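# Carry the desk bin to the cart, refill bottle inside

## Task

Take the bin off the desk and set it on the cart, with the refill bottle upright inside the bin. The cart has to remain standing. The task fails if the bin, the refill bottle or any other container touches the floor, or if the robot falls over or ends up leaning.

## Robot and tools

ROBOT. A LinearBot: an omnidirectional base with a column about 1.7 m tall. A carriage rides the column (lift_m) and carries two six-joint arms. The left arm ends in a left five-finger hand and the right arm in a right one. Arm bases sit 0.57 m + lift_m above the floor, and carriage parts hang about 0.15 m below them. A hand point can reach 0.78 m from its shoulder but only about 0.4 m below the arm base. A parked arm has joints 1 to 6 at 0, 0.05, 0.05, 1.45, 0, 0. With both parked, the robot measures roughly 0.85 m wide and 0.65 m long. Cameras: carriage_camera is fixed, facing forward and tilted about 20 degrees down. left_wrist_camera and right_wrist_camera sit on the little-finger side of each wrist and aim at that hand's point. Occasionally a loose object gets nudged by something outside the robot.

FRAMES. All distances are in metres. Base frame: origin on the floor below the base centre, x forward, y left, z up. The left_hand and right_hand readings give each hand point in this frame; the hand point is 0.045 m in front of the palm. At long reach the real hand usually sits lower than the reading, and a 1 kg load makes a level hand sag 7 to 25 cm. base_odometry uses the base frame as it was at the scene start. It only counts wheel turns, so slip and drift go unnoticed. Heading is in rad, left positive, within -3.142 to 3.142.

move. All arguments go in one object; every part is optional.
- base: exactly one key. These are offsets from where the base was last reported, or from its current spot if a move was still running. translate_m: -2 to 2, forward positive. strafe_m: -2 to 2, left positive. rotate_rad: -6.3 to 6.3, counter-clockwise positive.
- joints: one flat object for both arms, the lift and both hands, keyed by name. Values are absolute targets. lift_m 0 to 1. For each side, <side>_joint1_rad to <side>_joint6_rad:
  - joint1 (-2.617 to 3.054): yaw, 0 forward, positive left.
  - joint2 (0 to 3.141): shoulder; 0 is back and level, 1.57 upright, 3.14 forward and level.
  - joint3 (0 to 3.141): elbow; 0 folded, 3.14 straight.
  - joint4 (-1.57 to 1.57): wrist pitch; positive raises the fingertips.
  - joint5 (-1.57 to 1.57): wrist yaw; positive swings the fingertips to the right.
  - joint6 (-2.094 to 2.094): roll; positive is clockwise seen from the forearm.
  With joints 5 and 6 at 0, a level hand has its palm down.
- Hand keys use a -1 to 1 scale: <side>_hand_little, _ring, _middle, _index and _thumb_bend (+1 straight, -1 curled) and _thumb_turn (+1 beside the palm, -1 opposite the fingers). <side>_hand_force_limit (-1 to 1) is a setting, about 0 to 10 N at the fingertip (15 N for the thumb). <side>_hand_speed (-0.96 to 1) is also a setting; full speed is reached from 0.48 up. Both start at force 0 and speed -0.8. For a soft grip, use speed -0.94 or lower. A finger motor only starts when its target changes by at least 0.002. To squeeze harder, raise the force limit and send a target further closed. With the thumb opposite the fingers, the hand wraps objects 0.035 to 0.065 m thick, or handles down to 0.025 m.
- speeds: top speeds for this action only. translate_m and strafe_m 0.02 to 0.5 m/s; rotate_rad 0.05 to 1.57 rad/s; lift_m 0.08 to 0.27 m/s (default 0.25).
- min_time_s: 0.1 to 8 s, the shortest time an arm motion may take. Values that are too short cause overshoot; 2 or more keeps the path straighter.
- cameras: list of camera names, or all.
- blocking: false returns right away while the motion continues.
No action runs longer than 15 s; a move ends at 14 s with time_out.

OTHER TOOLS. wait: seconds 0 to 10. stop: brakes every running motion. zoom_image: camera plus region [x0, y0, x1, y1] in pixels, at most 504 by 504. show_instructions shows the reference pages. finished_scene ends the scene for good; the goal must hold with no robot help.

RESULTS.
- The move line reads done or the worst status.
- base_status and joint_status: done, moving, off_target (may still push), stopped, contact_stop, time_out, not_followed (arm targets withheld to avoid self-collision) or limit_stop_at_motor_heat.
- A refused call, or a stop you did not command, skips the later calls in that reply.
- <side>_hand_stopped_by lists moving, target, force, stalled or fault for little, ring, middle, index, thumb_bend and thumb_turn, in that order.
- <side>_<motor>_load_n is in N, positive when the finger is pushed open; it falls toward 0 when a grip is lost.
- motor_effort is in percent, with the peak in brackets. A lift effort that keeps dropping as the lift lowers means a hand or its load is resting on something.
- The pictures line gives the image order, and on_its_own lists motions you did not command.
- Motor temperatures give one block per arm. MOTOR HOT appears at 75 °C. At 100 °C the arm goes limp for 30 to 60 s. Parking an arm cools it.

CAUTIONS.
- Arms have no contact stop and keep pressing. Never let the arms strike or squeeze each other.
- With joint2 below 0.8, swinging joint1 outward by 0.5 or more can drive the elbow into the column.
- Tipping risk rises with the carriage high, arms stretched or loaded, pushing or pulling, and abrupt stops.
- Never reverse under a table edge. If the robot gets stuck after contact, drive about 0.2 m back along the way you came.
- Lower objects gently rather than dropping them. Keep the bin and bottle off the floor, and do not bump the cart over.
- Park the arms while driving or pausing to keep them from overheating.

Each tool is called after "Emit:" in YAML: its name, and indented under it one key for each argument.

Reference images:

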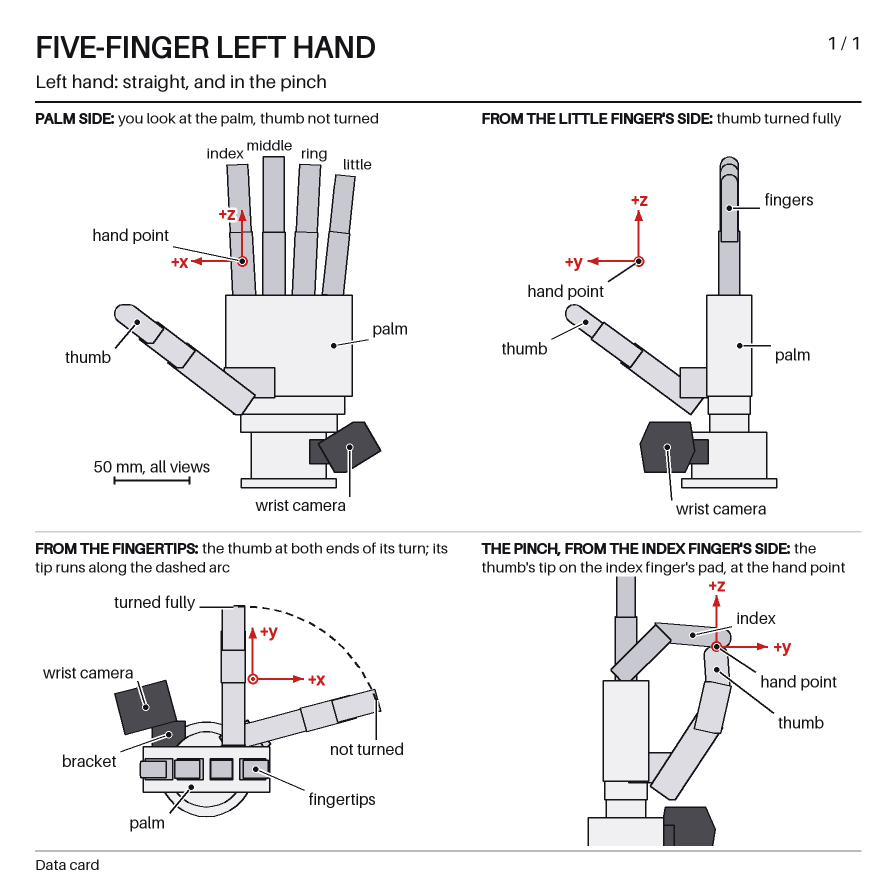

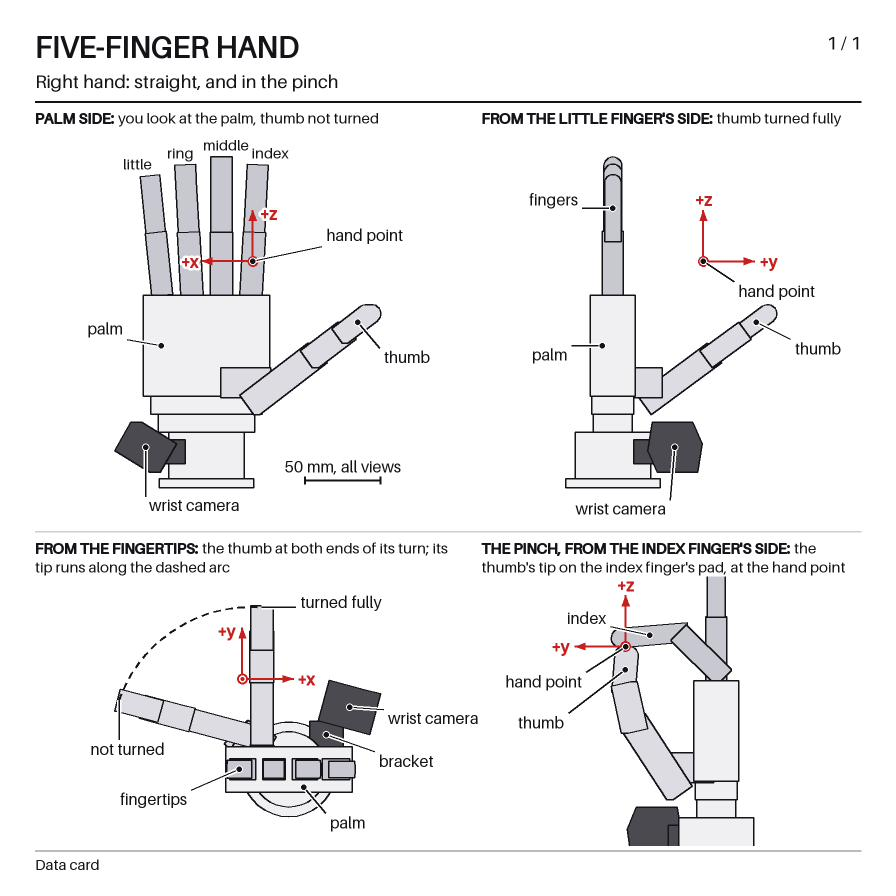

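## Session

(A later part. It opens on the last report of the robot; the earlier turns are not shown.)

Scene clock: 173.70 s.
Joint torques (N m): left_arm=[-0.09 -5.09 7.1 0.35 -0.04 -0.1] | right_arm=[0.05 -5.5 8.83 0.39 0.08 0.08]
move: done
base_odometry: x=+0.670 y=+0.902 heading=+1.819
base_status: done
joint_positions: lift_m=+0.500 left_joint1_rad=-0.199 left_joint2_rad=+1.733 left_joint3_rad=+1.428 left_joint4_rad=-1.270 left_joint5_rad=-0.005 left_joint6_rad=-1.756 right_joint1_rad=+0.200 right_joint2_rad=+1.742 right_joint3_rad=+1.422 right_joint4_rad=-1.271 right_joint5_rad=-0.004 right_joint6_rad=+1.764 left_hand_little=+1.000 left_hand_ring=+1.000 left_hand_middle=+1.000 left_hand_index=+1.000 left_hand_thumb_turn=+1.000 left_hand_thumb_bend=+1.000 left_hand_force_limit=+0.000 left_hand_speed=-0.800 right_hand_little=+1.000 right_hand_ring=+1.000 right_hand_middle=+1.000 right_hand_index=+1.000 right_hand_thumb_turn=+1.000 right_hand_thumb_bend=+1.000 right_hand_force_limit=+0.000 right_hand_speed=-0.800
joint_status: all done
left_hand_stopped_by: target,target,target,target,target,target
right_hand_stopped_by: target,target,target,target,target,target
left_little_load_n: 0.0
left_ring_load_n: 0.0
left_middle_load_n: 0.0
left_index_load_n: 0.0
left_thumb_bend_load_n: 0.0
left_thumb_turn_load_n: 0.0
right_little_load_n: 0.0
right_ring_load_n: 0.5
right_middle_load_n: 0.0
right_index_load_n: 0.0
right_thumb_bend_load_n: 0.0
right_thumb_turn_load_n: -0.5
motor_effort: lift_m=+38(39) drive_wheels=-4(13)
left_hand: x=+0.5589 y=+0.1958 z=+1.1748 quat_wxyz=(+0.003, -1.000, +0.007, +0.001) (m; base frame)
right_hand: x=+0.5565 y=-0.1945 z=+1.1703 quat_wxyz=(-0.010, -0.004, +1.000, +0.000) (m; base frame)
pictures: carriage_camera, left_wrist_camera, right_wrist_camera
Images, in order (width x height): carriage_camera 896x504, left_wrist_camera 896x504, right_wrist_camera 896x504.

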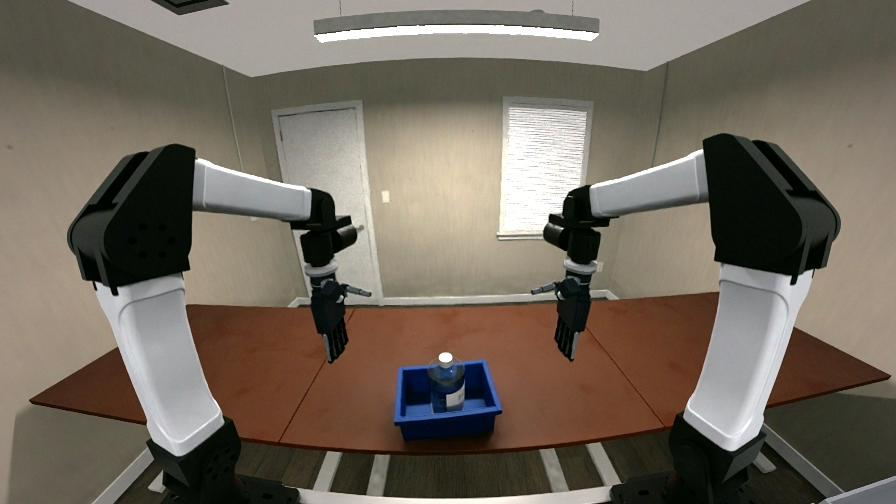

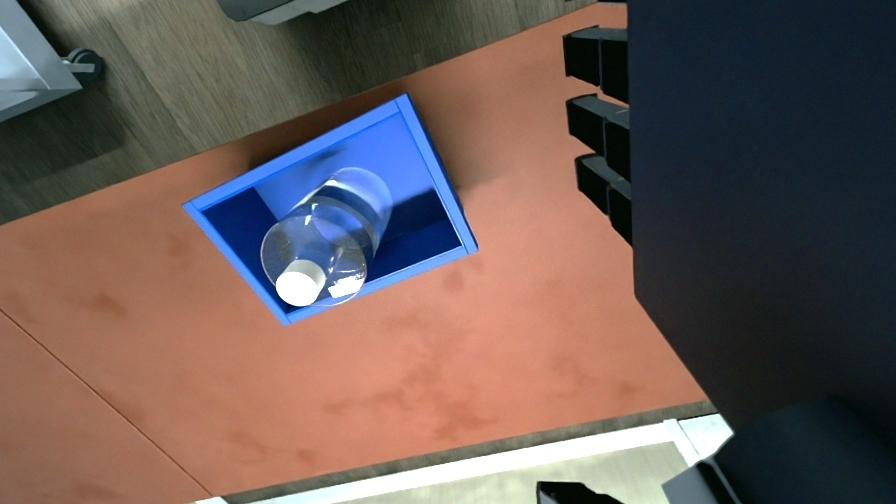

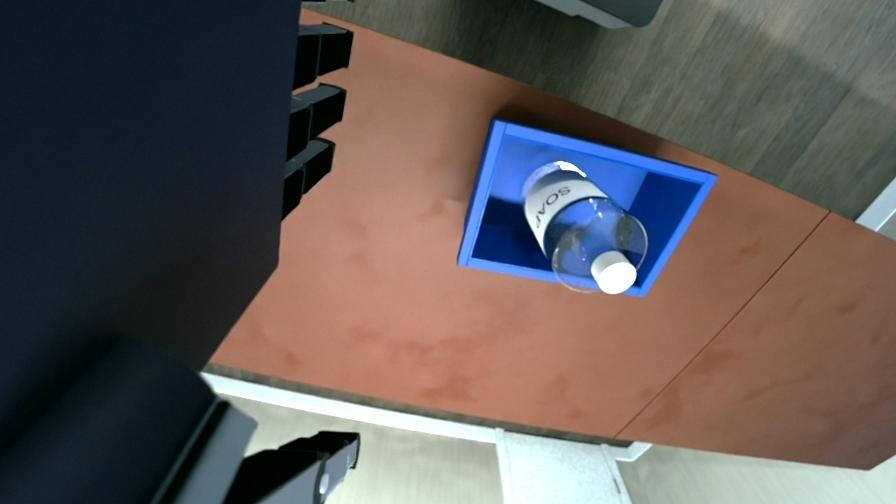

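Emit:
move:
  base: {"rotate_rad": 0.1}
  speeds: {"rotate_rad": 0.3}
  joints: {"left_hand_thumb_turn": -1, "right_hand_thumb_turn": -1, "left_hand_speed": -0.5, "right_hand_speed": -0.5}
  cameras: []

Emit:
move:
  base: {"strafe_m": -0.065}
  speeds: {"strafe_m": 0.1}
  cameras: []

Emit:
move:
  base: {"translate_m": 0.12}
  speeds: {"translate_m": 0.1}
  cameras: ["all"]

Scene clock: 214.67 s.
Joint torques (N m): left_arm=[-0.02 -5.15 7.01 0.34 -0.05 -0.1] | right_arm=[-0.02 -5.48 8.83 0.38 0.07 0.08]
move: done
base_odometry: x=+0.670 y=+0.902 heading=+1.918
base_status: done
joint_positions: lift_m=+0.500 left_joint1_rad=-0.199 left_joint2_rad=+1.734 left_joint3_rad=+1.430 left_joint4_rad=-1.270 left_joint5_rad=-0.003 left_joint6_rad=-1.756 right_joint1_rad=+0.202 right_joint2_rad=+1.742 right_joint3_rad=+1.422 right_joint4_rad=-1.271 right_joint5_rad=-0.004 right_joint6_rad=+1.764 left_hand_little=+1.000 left_hand_ring=+1.000 left_hand_middle=+1.000 left_hand_index=+1.000 left_hand_thumb_turn=-1.000 left_hand_thumb_bend=+1.000 left_hand_force_limit=+0.000 left_hand_speed=-0.500 right_hand_little=+1.000 right_hand_ring=+1.000 right_hand_middle=+1.000 right_hand_index=+1.000 right_hand_thumb_turn=-1.000 right_hand_thumb_bend=+1.000 right_hand_force_limit=+0.000 right_hand_speed=-0.500
joint_status: all done
left_hand_stopped_by: target,target,target,target,target,target
right_hand_stopped_by: target,target,target,target,target,target
left_little_load_n: 0.0
left_ring_load_n: 0.0
left_middle_load_n: 0.0
left_index_load_n: -0.5
left_thumb_bend_load_n: 0.0
left_thumb_turn_load_n: 0.0
right_little_load_n: 0.0
right_ring_load_n: 0.0
right_middle_load_n: 0.0
right_index_load_n: 0.0
right_thumb_bend_load_n: 0.0
right_thumb_turn_load_n: 0.0
motor_effort: lift_m=+38(39) drive_wheels=+3(13)
left_hand: x=+0.5592 y=+0.1952 z=+1.1749 quat_wxyz=(+0.002, -1.000, +0.007, +0.001) (m; base frame)
right_hand: x=+0.5563 y=-0.1939 z=+1.1703 quat_wxyz=(-0.010, -0.004, +1.000, +0.000) (m; base frame)
pictures: none
No camera images: "cameras" was empty.

Scene clock: 216.03 s.
Joint torques (N m): left_arm=[0.02 -5.12 7.05 0.33 -0.05 -0.1] | right_arm=[-0.06 -5.49 8.75 0.37 0.07 0.07]
move: done
base_odometry: x=+0.731 y=+0.925 heading=+1.919
base_status: done
joint_positions: lift_m=+0.500 left_joint1_rad=-0.199 left_joint2_rad=+1.734 left_joint3_rad=+1.430 left_joint4_rad=-1.270 left_joint5_rad=-0.003 left_joint6_rad=-1.756 right_joint1_rad=+0.202 right_joint2_rad=+1.742 right_joint3_rad=+1.422 right_joint4_rad=-1.271 right_joint5_rad=-0.004 right_joint6_rad=+1.764 left_hand_little=+1.000 left_hand_ring=+1.000 left_hand_middle=+1.000 left_hand_index=+1.000 left_hand_thumb_turn=-1.000 left_hand_thumb_bend=+1.000 left_hand_force_limit=+0.000 left_hand_speed=-0.500 right_hand_little=+1.000 right_hand_ring=+1.000 right_hand_middle=+1.000 right_hand_index=+1.000 right_hand_thumb_turn=-1.000 right_hand_thumb_bend=+1.000 right_hand_force_limit=+0.000 right_hand_speed=-0.500
joint_status: not commanded
left_hand_stopped_by: target,target,target,target,target,target
right_hand_stopped_by: target,target,target,target,target,target
left_little_load_n: 0.0
left_ring_load_n: 0.0
left_middle_load_n: 0.0
left_index_load_n: 0.0
left_thumb_bend_load_n: 0.0
left_thumb_turn_load_n: 0.0
right_little_load_n: 0.0
right_ring_load_n: 0.0
right_middle_load_n: 0.0
right_index_load_n: 0.0
right_thumb_bend_load_n: 0.0
right_thumb_turn_load_n: 0.0
motor_effort: lift_m=+38(39) drive_wheels=+3(15)
left_hand: x=+0.5592 y=+0.1952 z=+1.1749 quat_wxyz=(+0.002, -1.000, +0.007, +0.001) (m; base frame)
right_hand: x=+0.5565 y=-0.1937 z=+1.1706 quat_wxyz=(-0.010, -0.005, +1.000, +0.000) (m; base frame)
pictures: none
No camera images: "cameras" was empty.

Scene clock: 218.00 s.
Joint torques (N m): left_arm=[-0.02 -5.15 6.95 0.35 -0.05 -0.09] | right_arm=[-0.03 -5.45 8.76 0.38 0.07 0.08]
move: done
base_odometry: x=+0.690 y=+1.038 heading=+1.918
base_status: done
joint_positions: lift_m=+0.500 left_joint1_rad=-0.199 left_joint2_rad=+1.734 left_joint3_rad=+1.430 left_joint4_rad=-1.271 left_joint5_rad=-0.003 left_joint6_rad=-1.756 right_joint1_rad=+0.202 right_joint2_rad=+1.742 right_joint3_rad=+1.422 right_joint4_rad=-1.271 right_joint5_rad=-0.004 right_joint6_rad=+1.764 left_hand_little=+1.000 left_hand_ring=+1.000 left_hand_middle=+1.000 left_hand_index=+1.000 left_hand_thumb_turn=-1.000 left_hand_thumb_bend=+1.000 left_hand_force_limit=+0.000 left_hand_speed=-0.500 right_hand_little=+1.000 right_hand_ring=+1.000 right_hand_middle=+1.000 right_hand_index=+1.000 right_hand_thumb_turn=-1.000 right_hand_thumb_bend=+1.000 right_hand_force_limit=+0.000 right_hand_speed=-0.500
joint_status: not commanded
left_hand_stopped_by: target,target,target,target,target,target
right_hand_stopped_by: target,target,target,target,target,target
left_little_load_n: 0.0
left_ring_load_n: -0.5
left_middle_load_n: 0.0
left_index_load_n: 0.0
left_thumb_bend_load_n: 0.0
left_thumb_turn_load_n: 0.0
right_little_load_n: 0.0
right_ring_load_n: 0.0
right_middle_load_n: 0.0
right_index_load_n: 0.0
right_thumb_bend_load_n: 0.0
right_thumb_turn_load_n: 0.0
motor_effort: lift_m=+38(39) drive_wheels=-3(13)
left_hand: x=+0.5589 y=+0.1953 z=+1.1749 quat_wxyz=(+0.002, -1.000, +0.007, +0.002) (m; base frame)
right_hand: x=+0.5564 y=-0.1937 z=+1.1705 quat_wxyz=(-0.010, -0.005, +1.000, +0.000) (m; base frame)
pictures: carriage_camera, left_wrist_camera, right_wrist_camera
Images, in order (width x height): carriage_camera 896x504, left_wrist_camera 896x504, right_wrist_camera 896x504.

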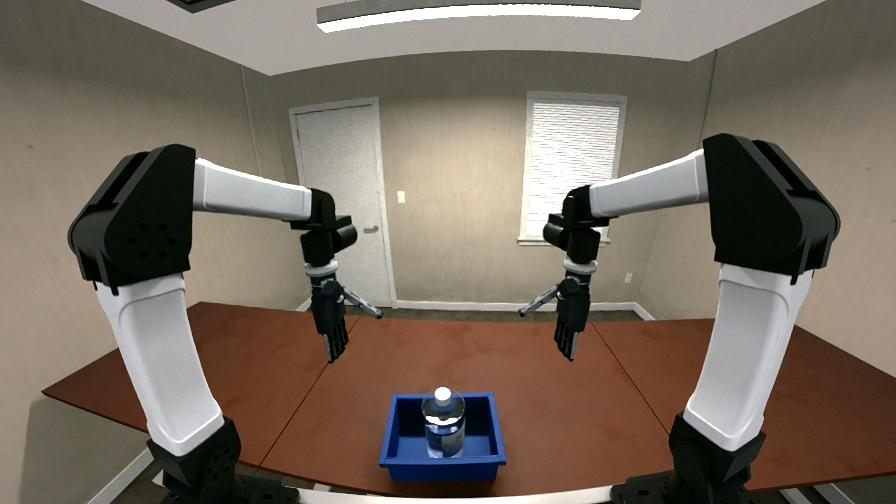

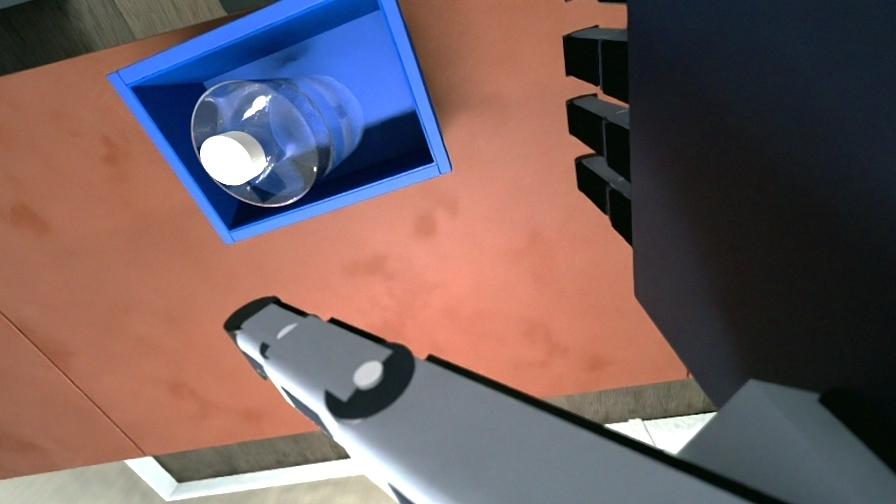

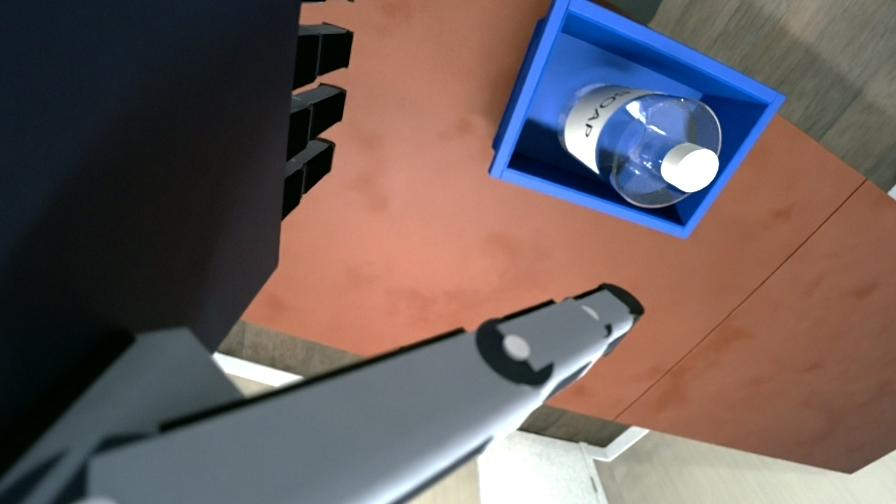

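Emit:
move:
  joints: {"lift_m": 0.3}
  cameras: ["all"]

Scene clock: 235.27 s.
Joint torques (N m): left_arm=[-0.01 -5.67 6.24 0.35 -0.05 -0.1] | right_arm=[-0.05 -6.08 7.8 0.39 0.07 0.07]
move: done
base_odometry: x=+0.690 y=+1.038 heading=+1.918
base_status: not commanded
joint_positions: lift_m=+0.300 left_joint1_rad=-0.199 left_joint2_rad=+1.740 left_joint3_rad=+1.439 left_joint4_rad=-1.271 left_joint5_rad=-0.003 left_joint6_rad=-1.756 right_joint1_rad=+0.202 right_joint2_rad=+1.748 right_joint3_rad=+1.433 right_joint4_rad=-1.271 right_joint5_rad=-0.004 right_joint6_rad=+1.764 left_hand_little=+1.000 left_hand_ring=+1.000 left_hand_middle=+1.000 left_hand_index=+1.000 left_hand_thumb_turn=-1.000 left_hand_thumb_bend=+1.000 left_hand_force_limit=+0.000 left_hand_speed=-0.500 right_hand_little=+1.000 right_hand_ring=+1.000 right_hand_middle=+1.000 right_hand_index=+1.000 right_hand_thumb_turn=-1.000 right_hand_thumb_bend=+1.000 right_hand_force_limit=+0.000 right_hand_speed=-0.500
joint_status: all done
left_hand_stopped_by: target,target,target,target,target,target
right_hand_stopped_by: target,target,target,target,target,target
left_little_load_n: 0.0
left_ring_load_n: 0.0
left_middle_load_n: 0.0
left_index_load_n: 0.0
left_thumb_bend_load_n: 0.0
left_thumb_turn_load_n: -0.5
right_little_load_n: 0.0
right_ring_load_n: 0.0
right_middle_load_n: 0.0
right_index_load_n: 0.0
right_thumb_bend_load_n: 0.0
right_thumb_turn_load_n: 0.0
motor_effort: lift_m=+31(32) drive_wheels=-3(8)
left_hand: x=+0.5612 y=+0.1948 z=+0.9760 quat_wxyz=(+0.002, -1.000, +0.007, +0.001) (m; base frame)
right_hand: x=+0.5592 y=-0.1931 z=+0.9722 quat_wxyz=(-0.008, -0.005, +1.000, +0.000) (m; base frame)
pictures: carriage_camera, left_wrist_camera, right_wrist_camera
Images, in order (width x height): carriage_camera 896x504, left_wrist_camera 896x504, right_wrist_camera 896x504.

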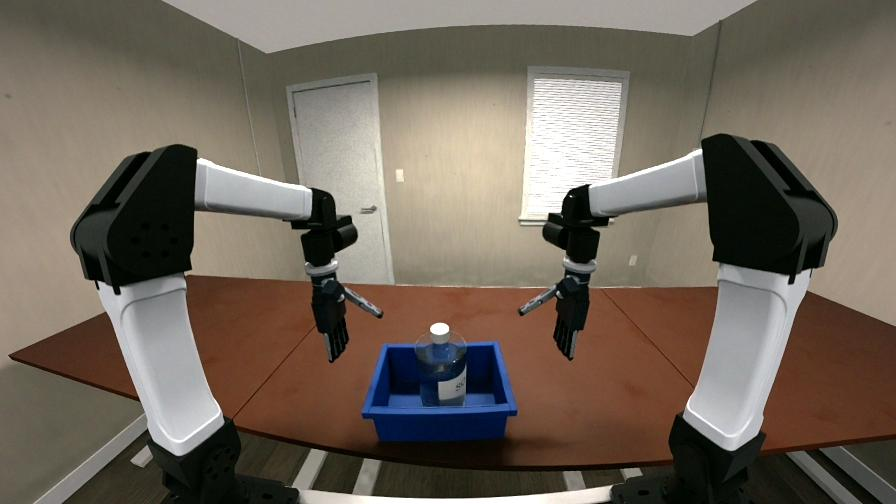

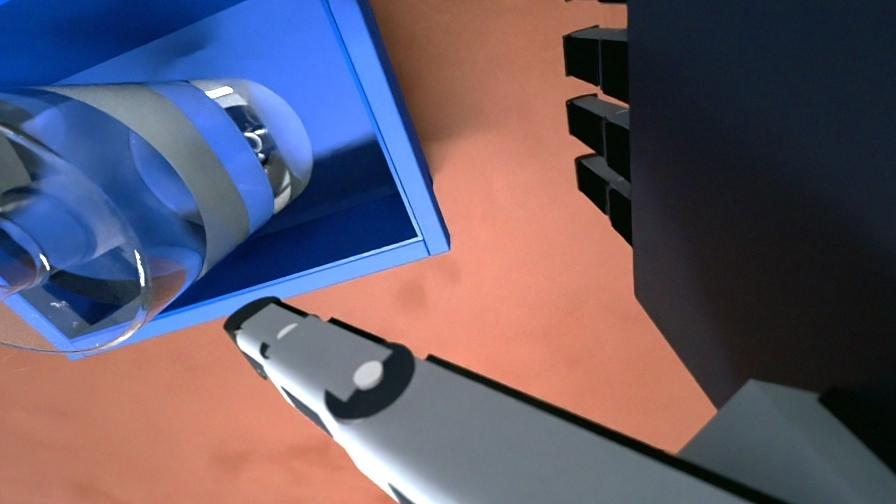

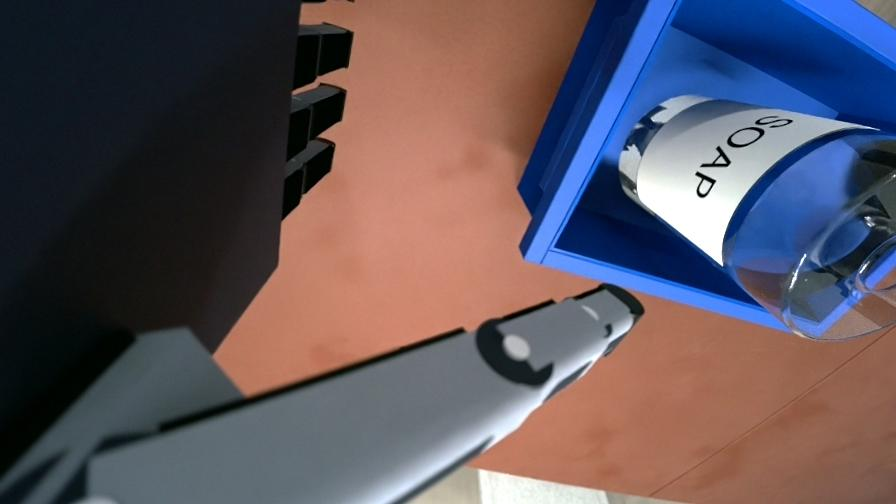

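Emit:
move:
  base: {"strafe_m": 0.02}
  speeds: {"strafe_m": 0.1}
  joints: {"left_hand_little": 0, "left_hand_ring": 0, "left_hand_middle": 0, "left_hand_index": 0, "right_hand_little": 0, "right_hand_ring": 0, "right_hand_middle": 0, "right_hand_index": 0}
  cameras: []

Emit:
move:
  base: {"translate_m": -0.025}
  speeds: {"translate_m": 0.1}
  cameras: []

Emit:
move:
  joints: {"lift_m": 0.22}
  cameras: ["all"]

Scene clock: 257.37 s.
Joint torques (N m): left_arm=[-0.01 -5.68 6.27 0.36 -0.04 -0.1] | right_arm=[-0.09 -6.08 7.8 0.4 0.05 0.08]
move: done
base_odometry: x=+0.671 y=+1.031 heading=+1.918
base_status: done
joint_positions: lift_m=+0.300 left_joint1_rad=-0.199 left_joint2_rad=+1.740 left_joint3_rad=+1.439 left_joint4_rad=-1.271 left_joint5_rad=-0.002 left_joint6_rad=-1.756 right_joint1_rad=+0.202 right_joint2_rad=+1.748 right_joint3_rad=+1.433 right_joint4_rad=-1.271 right_joint5_rad=-0.003 right_joint6_rad=+1.764 left_hand_little=+0.000 left_hand_ring=+0.000 left_hand_middle=+0.000 left_hand_index=+0.000 left_hand_thumb_turn=-1.000 left_hand_thumb_bend=+1.000 left_hand_force_limit=+0.000 left_hand_speed=-0.500 right_hand_little=+0.000 right_hand_ring=+0.000 right_hand_middle=+0.000 right_hand_index=+0.000 right_hand_thumb_turn=-1.000 right_hand_thumb_bend=+1.000 right_hand_force_limit=+0.000 right_hand_speed=-0.500
joint_status: all done
left_hand_stopped_by: target,target,target,target,target,target
right_hand_stopped_by: target,target,target,target,target,target
left_little_load_n: 0.0
left_ring_load_n: 0.5
left_middle_load_n: 0.5
left_index_load_n: 0.0
left_thumb_bend_load_n: 0.0
left_thumb_turn_load_n: 0.0
right_little_load_n: 0.0
right_ring_load_n: 0.0
right_middle_load_n: 0.5
right_index_load_n: 0.0
right_thumb_bend_load_n: 0.0
right_thumb_turn_load_n: 0.0
motor_effort: lift_m=+31(31) drive_wheels=-3(11)
left_hand: x=+0.5613 y=+0.1946 z=+0.9761 quat_wxyz=(+0.001, -1.000, +0.007, +0.000) (m; base frame)
right_hand: x=+0.5594 y=-0.1936 z=+0.9721 quat_wxyz=(-0.008, -0.004, +1.000, +0.000) (m; base frame)
pictures: none
No camera images: "cameras" was empty.

Scene clock: 258.30 s.
Joint torques (N m): left_arm=[-0.03 -5.72 6.31 0.35 -0.04 -0.1] | right_arm=[0.02 -6.06 7.8 0.38 0.04 0.07]
move: done
base_odometry: x=+0.680 y=+1.008 heading=+1.918
base_status: done
joint_positions: lift_m=+0.300 left_joint1_rad=-0.199 left_joint2_rad=+1.740 left_joint3_rad=+1.439 left_joint4_rad=-1.270 left_joint5_rad=-0.002 left_joint6_rad=-1.756 right_joint1_rad=+0.202 right_joint2_rad=+1.748 right_joint3_rad=+1.433 right_joint4_rad=-1.271 right_joint5_rad=-0.003 right_joint6_rad=+1.764 left_hand_little=+0.000 left_hand_ring=+0.000 left_hand_middle=+0.000 left_hand_index=+0.000 left_hand_thumb_turn=-1.000 left_hand_thumb_bend=+1.000 left_hand_force_limit=+0.000 left_hand_speed=-0.500 right_hand_little=+0.000 right_hand_ring=+0.000 right_hand_middle=+0.000 right_hand_index=+0.000 right_hand_thumb_turn=-1.000 right_hand_thumb_bend=+1.000 right_hand_force_limit=+0.000 right_hand_speed=-0.500
joint_status: not commanded
left_hand_stopped_by: target,target,target,target,target,target
right_hand_stopped_by: target,target,target,target,target,target
left_little_load_n: 0.0
left_ring_load_n: 0.0
left_middle_load_n: 0.0
left_index_load_n: 0.0
left_thumb_bend_load_n: 0.0
left_thumb_turn_load_n: 0.0
right_little_load_n: 0.0
right_ring_load_n: 0.0
right_middle_load_n: 0.0
right_index_load_n: 0.0
right_thumb_bend_load_n: 0.0
right_thumb_turn_load_n: 0.0
motor_effort: lift_m=+31(31) drive_wheels=+2(8)
left_hand: x=+0.5614 y=+0.1946 z=+0.9761 quat_wxyz=(+0.001, -1.000, +0.007, +0.000) (m; base frame)
right_hand: x=+0.5595 y=-0.1935 z=+0.9721 quat_wxyz=(-0.007, -0.004, +1.000, +0.000) (m; base frame)
pictures: none
No camera images: "cameras" was empty.

Scene clock: 259.17 s.
Joint torques (N m): left_arm=[-0.01 -5.74 6.2 0.35 -0.05 -0.09] | right_arm=[0.02 -6.19 7.73 0.37 0.05 0.08]
move: done
base_odometry: x=+0.680 y=+1.008 heading=+1.918
base_status: not commanded
joint_positions: lift_m=+0.220 left_joint1_rad=-0.199 left_joint2_rad=+1.740 left_joint3_rad=+1.440 left_joint4_rad=-1.270 left_joint5_rad=-0.002 left_joint6_rad=-1.756 right_joint1_rad=+0.202 right_joint2_rad=+1.748 right_joint3_rad=+1.434 right_joint4_rad=-1.271 right_joint5_rad=-0.003 right_joint6_rad=+1.764 left_hand_little=+0.000 left_hand_ring=+0.000 left_hand_middle=+0.000 left_hand_index=+0.000 left_hand_thumb_turn=-1.000 left_hand_thumb_bend=+1.000 left_hand_force_limit=+0.000 left_hand_speed=-0.500 right_hand_little=+0.000 right_hand_ring=+0.000 right_hand_middle=+0.000 right_hand_index=+0.000 right_hand_thumb_turn=-1.000 right_hand_thumb_bend=+1.000 right_hand_force_limit=+0.000 right_hand_speed=-0.500
joint_status: all done
left_hand_stopped_by: target,target,target,target,target,target
right_hand_stopped_by: target,target,target,target,target,target
left_little_load_n: 0.0
left_ring_load_n: 0.0
left_middle_load_n: 0.0
left_index_load_n: 0.0
left_thumb_bend_load_n: 0.0
left_thumb_turn_load_n: 0.0
right_little_load_n: 0.0
right_ring_load_n: 0.0
right_middle_load_n: 0.0
right_index_load_n: 0.0
right_thumb_bend_load_n: 0.0
right_thumb_turn_load_n: 0.0
motor_effort: lift_m=+31(32) drive_wheels=+6(6)
left_hand: x=+0.5616 y=+0.1945 z=+0.8962 quat_wxyz=(+0.001, -1.000, +0.007, +0.000) (m; base frame)
right_hand: x=+0.5598 y=-0.1935 z=+0.8922 quat_wxyz=(-0.007, -0.004, +1.000, +0.000) (m; base frame)
pictures: carriage_camera, left_wrist_camera, right_wrist_camera
Images, in order (width x height): carriage_camera 896x504, left_wrist_camera 896x504, right_wrist_camera 896x504.

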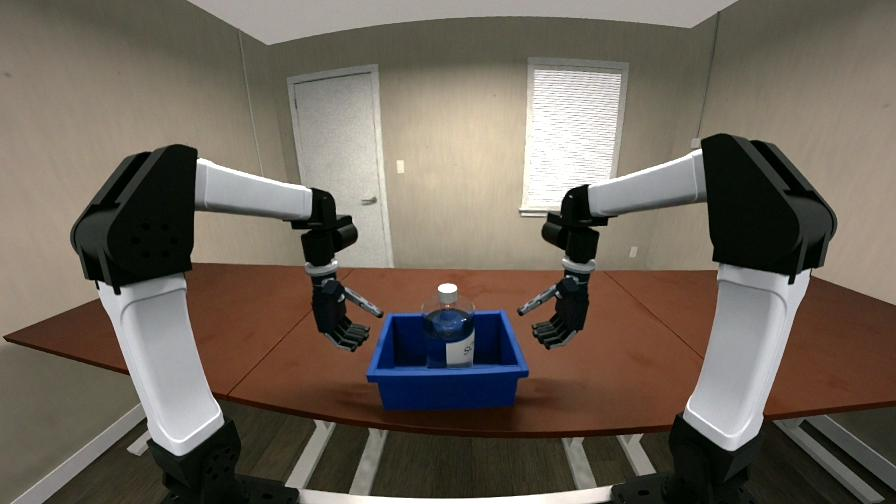

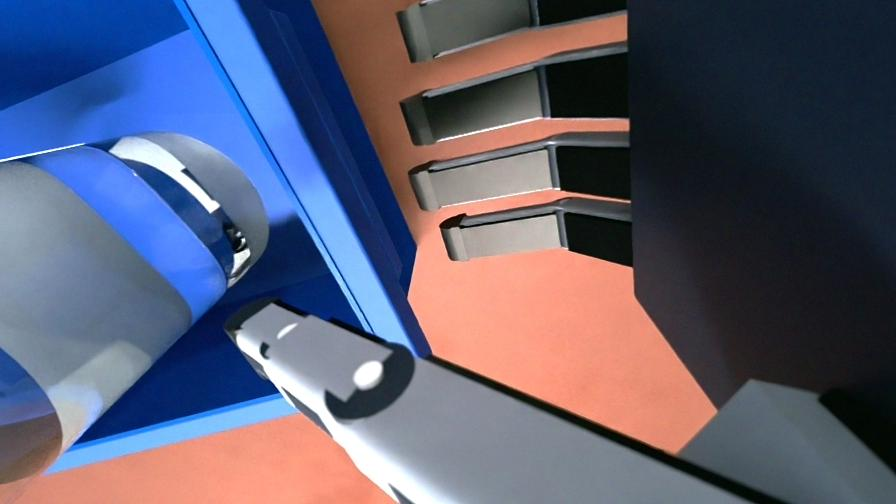

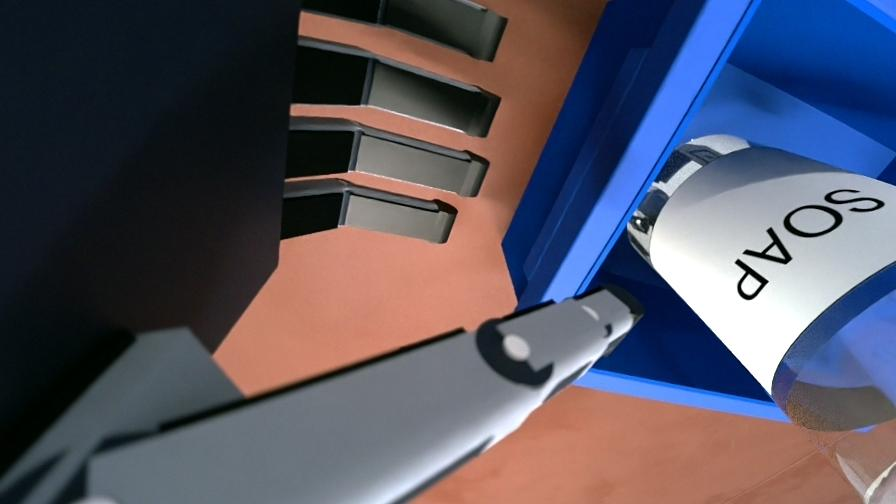

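Emit:
zoom_image:
  camera: "carriage_camera"
  region: [300, 260, 600, 430]

Scaled by 1.680 from the camera's 896x504 image, which has a finer 1280x720 frame.

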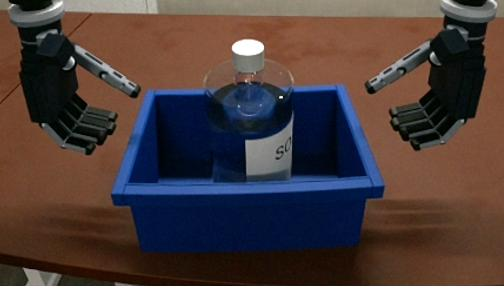

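Emit:
move:
  joints: {"lift_m": 0.188, "left_hand_thumb_turn": 1, "right_hand_thumb_turn": 1, "left_hand_speed": -0.3, "right_hand_speed": -0.3}
  cameras: ["all"]

Emit:
zoom_image:
  camera: "carriage_camera"
  region: [300, 260, 600, 430]

Scene clock: 295.90 s.
Joint torques (N m): left_arm=[-0.01 -5.78 6.17 0.37 -0.05 -0.09] | right_arm=[0.02 -6.26 7.73 0.41 0.05 0.08]
Motor temperatures (°C): left_arm=[28 38 37 26 29 28] | right_arm=[29 33 42 26 26 30]
move: done
base_odometry: x=+0.680 y=+1.008 heading=+1.918
base_status: not commanded
joint_positions: lift_m=+0.188 left_joint1_rad=-0.199 left_joint2_rad=+1.741 left_joint3_rad=+1.440 left_joint4_rad=-1.270 left_joint5_rad=-0.002 left_joint6_rad=-1.757 right_joint1_rad=+0.202 right_joint2_rad=+1.750 right_joint3_rad=+1.434 right_joint4_rad=-1.271 right_joint5_rad=-0.003 right_joint6_rad=+1.764 left_hand_little=+0.000 left_hand_ring=+0.000 left_hand_middle=+0.000 left_hand_index=+0.000 left_hand_thumb_turn=+1.000 left_hand_thumb_bend=+1.000 left_hand_force_limit=+0.000 left_hand_speed=-0.300 right_hand_little=+0.000 right_hand_ring=+0.000 right_hand_middle=+0.000 right_hand_index=+0.000 right_hand_thumb_turn=+1.000 right_hand_thumb_bend=+1.000 right_hand_force_limit=+0.000 right_hand_speed=-0.300
joint_status: all done
left_hand_stopped_by: target,target,target,target,target,target
right_hand_stopped_by: target,target,target,target,target,target
left_little_load_n: 0.0
left_ring_load_n: 0.0
left_middle_load_n: 0.0
left_index_load_n: 0.0
left_thumb_bend_load_n: -0.5
left_thumb_turn_load_n: 0.0
right_little_load_n: 0.0
right_ring_load_n: -0.5
right_middle_load_n: 0.0
right_index_load_n: 0.0
right_thumb_bend_load_n: -0.5
right_thumb_turn_load_n: 0.0
motor_effort: lift_m=+32(32) drive_wheels=+3(6)
left_hand: x=+0.5617 y=+0.1945 z=+0.8640 quat_wxyz=(+0.001, -1.000, +0.007, +0.000) (m; base frame)
right_hand: x=+0.5597 y=-0.1935 z=+0.8598 quat_wxyz=(-0.008, -0.004, +1.000, +0.000) (m; base frame)
pictures: carriage_camera, left_wrist_camera, right_wrist_camera
Images, in order (width x height): carriage_camera 896x504, left_wrist_camera 896x504, right_wrist_camera 896x504.

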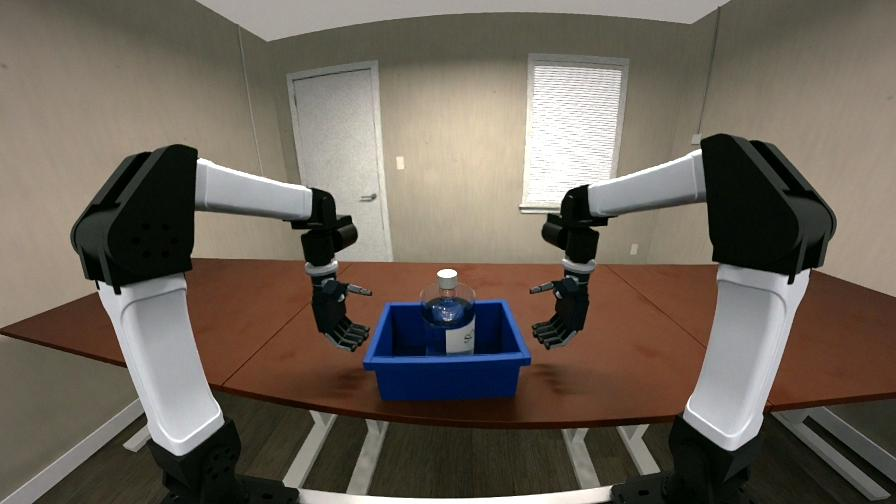

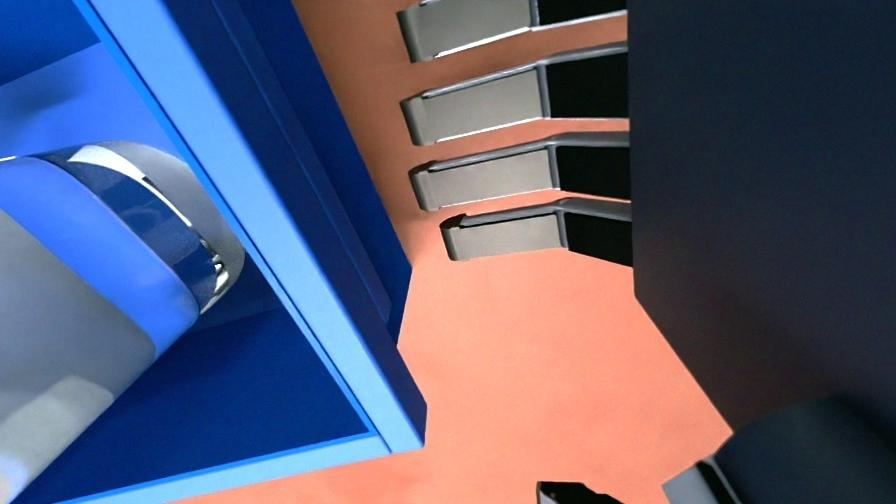

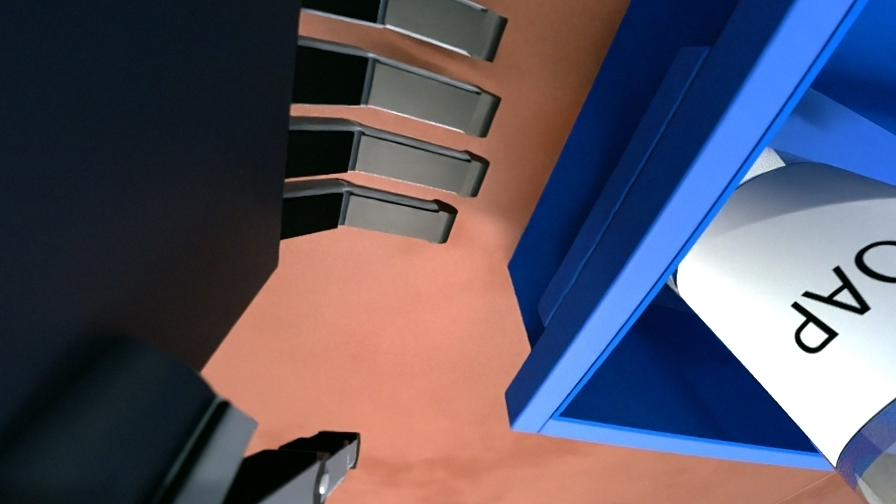

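Scaled by 1.680 from the camera's 896x504 image, which has a finer 1280x720 frame.

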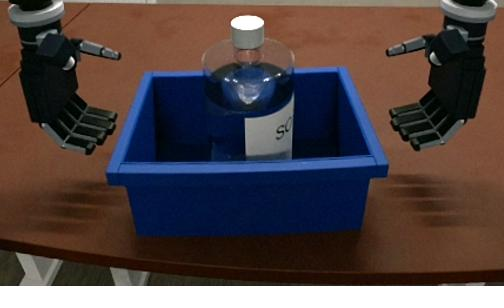

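Emit:
move:
  joints: {"left_joint1_rad": -0.29, "left_joint6_rad": -1.86, "right_joint1_rad": 0.325, "right_joint6_rad": 1.895}
  min_time_s: 1.5
  cameras: ["all"]

Emit:
zoom_image:
  camera: "carriage_camera"
  region: [320, 260, 580, 410]

Scene clock: 342.43 s.
Joint torques (N m): left_arm=[-0.57 -5.76 6.19 0.37 -0.06 -0.1] | right_arm=[0.58 -6.26 7.73 0.41 0.06 0.06]
move: done
base_odometry: x=+0.680 y=+1.008 heading=+1.918
base_status: not commanded
joint_positions: lift_m=+0.188 left_joint1_rad=-0.283 left_joint2_rad=+1.741 left_joint3_rad=+1.440 left_joint4_rad=-1.270 left_joint5_rad=-0.002 left_joint6_rad=-1.845 right_joint1_rad=+0.319 right_joint2_rad=+1.750 right_joint3_rad=+1.434 right_joint4_rad=-1.271 right_joint5_rad=-0.003 right_joint6_rad=+1.888 left_hand_little=+0.000 left_hand_ring=+0.000 left_hand_middle=+0.000 left_hand_index=+0.000 left_hand_thumb_turn=+1.000 left_hand_thumb_bend=+1.000 left_hand_force_limit=+0.000 left_hand_speed=-0.300 right_hand_little=+0.000 right_hand_ring=+0.000 right_hand_middle=+0.000 right_hand_index=+0.000 right_hand_thumb_turn=+1.000 right_hand_thumb_bend=+1.000 right_hand_force_limit=+0.000 right_hand_speed=-0.300
joint_status: all done
left_hand_stopped_by: target,target,target,target,target,target
right_hand_stopped_by: target,target,target,target,target,target
left_little_load_n: 0.0
left_ring_load_n: 0.0
left_middle_load_n: 0.5
left_index_load_n: 0.0
left_thumb_bend_load_n: 0.0
left_thumb_turn_load_n: 0.0
right_little_load_n: 0.5
right_ring_load_n: 0.0
right_middle_load_n: 0.0
right_index_load_n: 0.0
right_thumb_bend_load_n: 0.0
right_thumb_turn_load_n: 0.0
motor_effort: lift_m=+32(32) drive_wheels=+3(5)
left_hand: x=+0.5558 y=+0.1691 z=+0.8640 quat_wxyz=(+0.001, -1.000, +0.004, +0.000) (m; base frame)
right_hand: x=+0.5505 y=-0.1579 z=+0.8597 quat_wxyz=(-0.008, -0.001, +1.000, -0.001) (m; base frame)
pictures: carriage_camera, left_wrist_camera, right_wrist_camera
Images, in order (width x height): carriage_camera 896x504, left_wrist_camera 896x504, right_wrist_camera 896x504.

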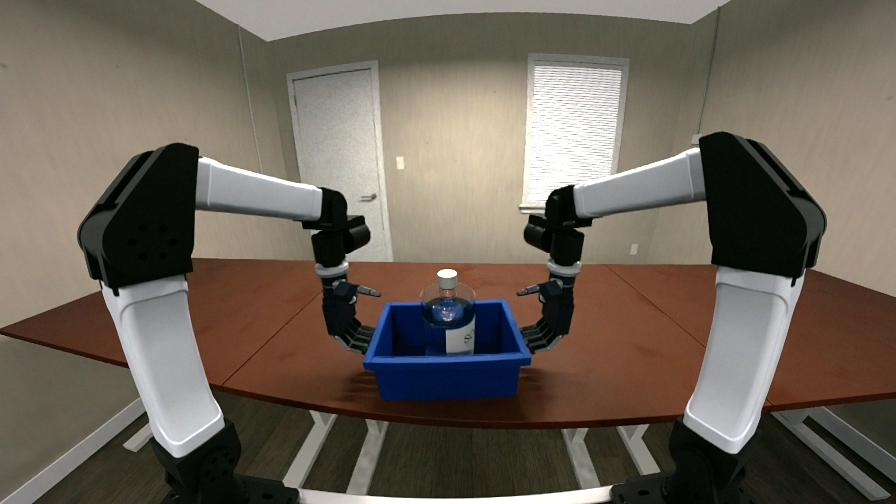

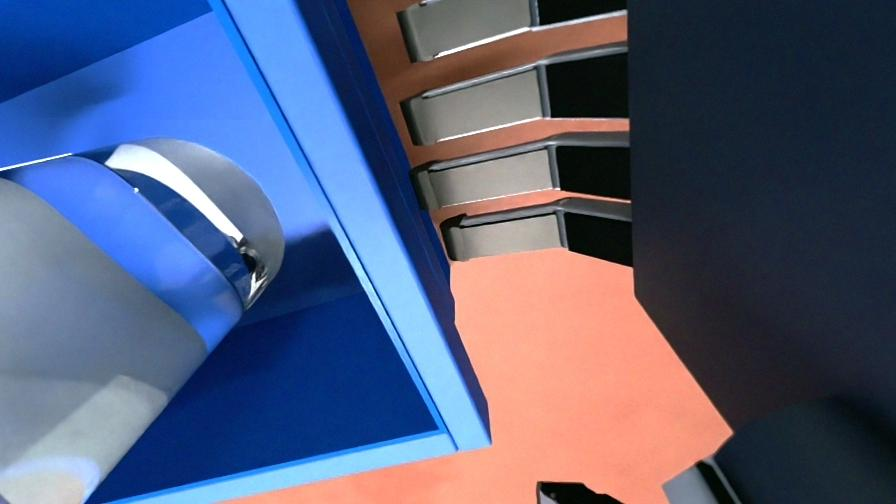

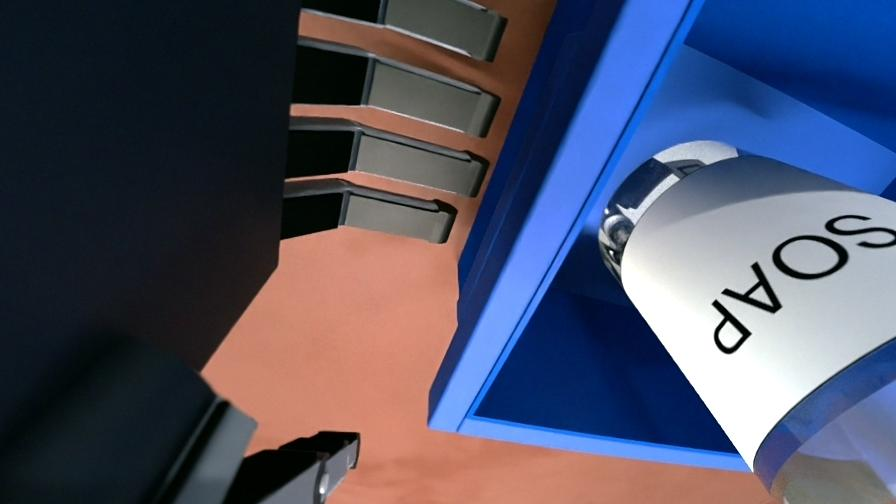

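Scaled by 1.938 from the camera's 896x504 image, which has a finer 1280x720 frame.

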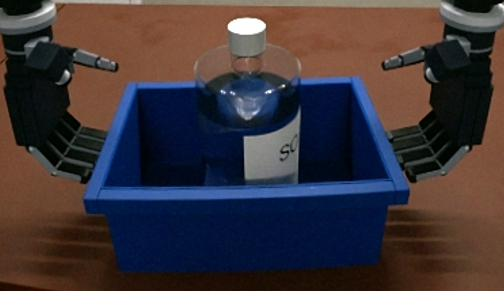

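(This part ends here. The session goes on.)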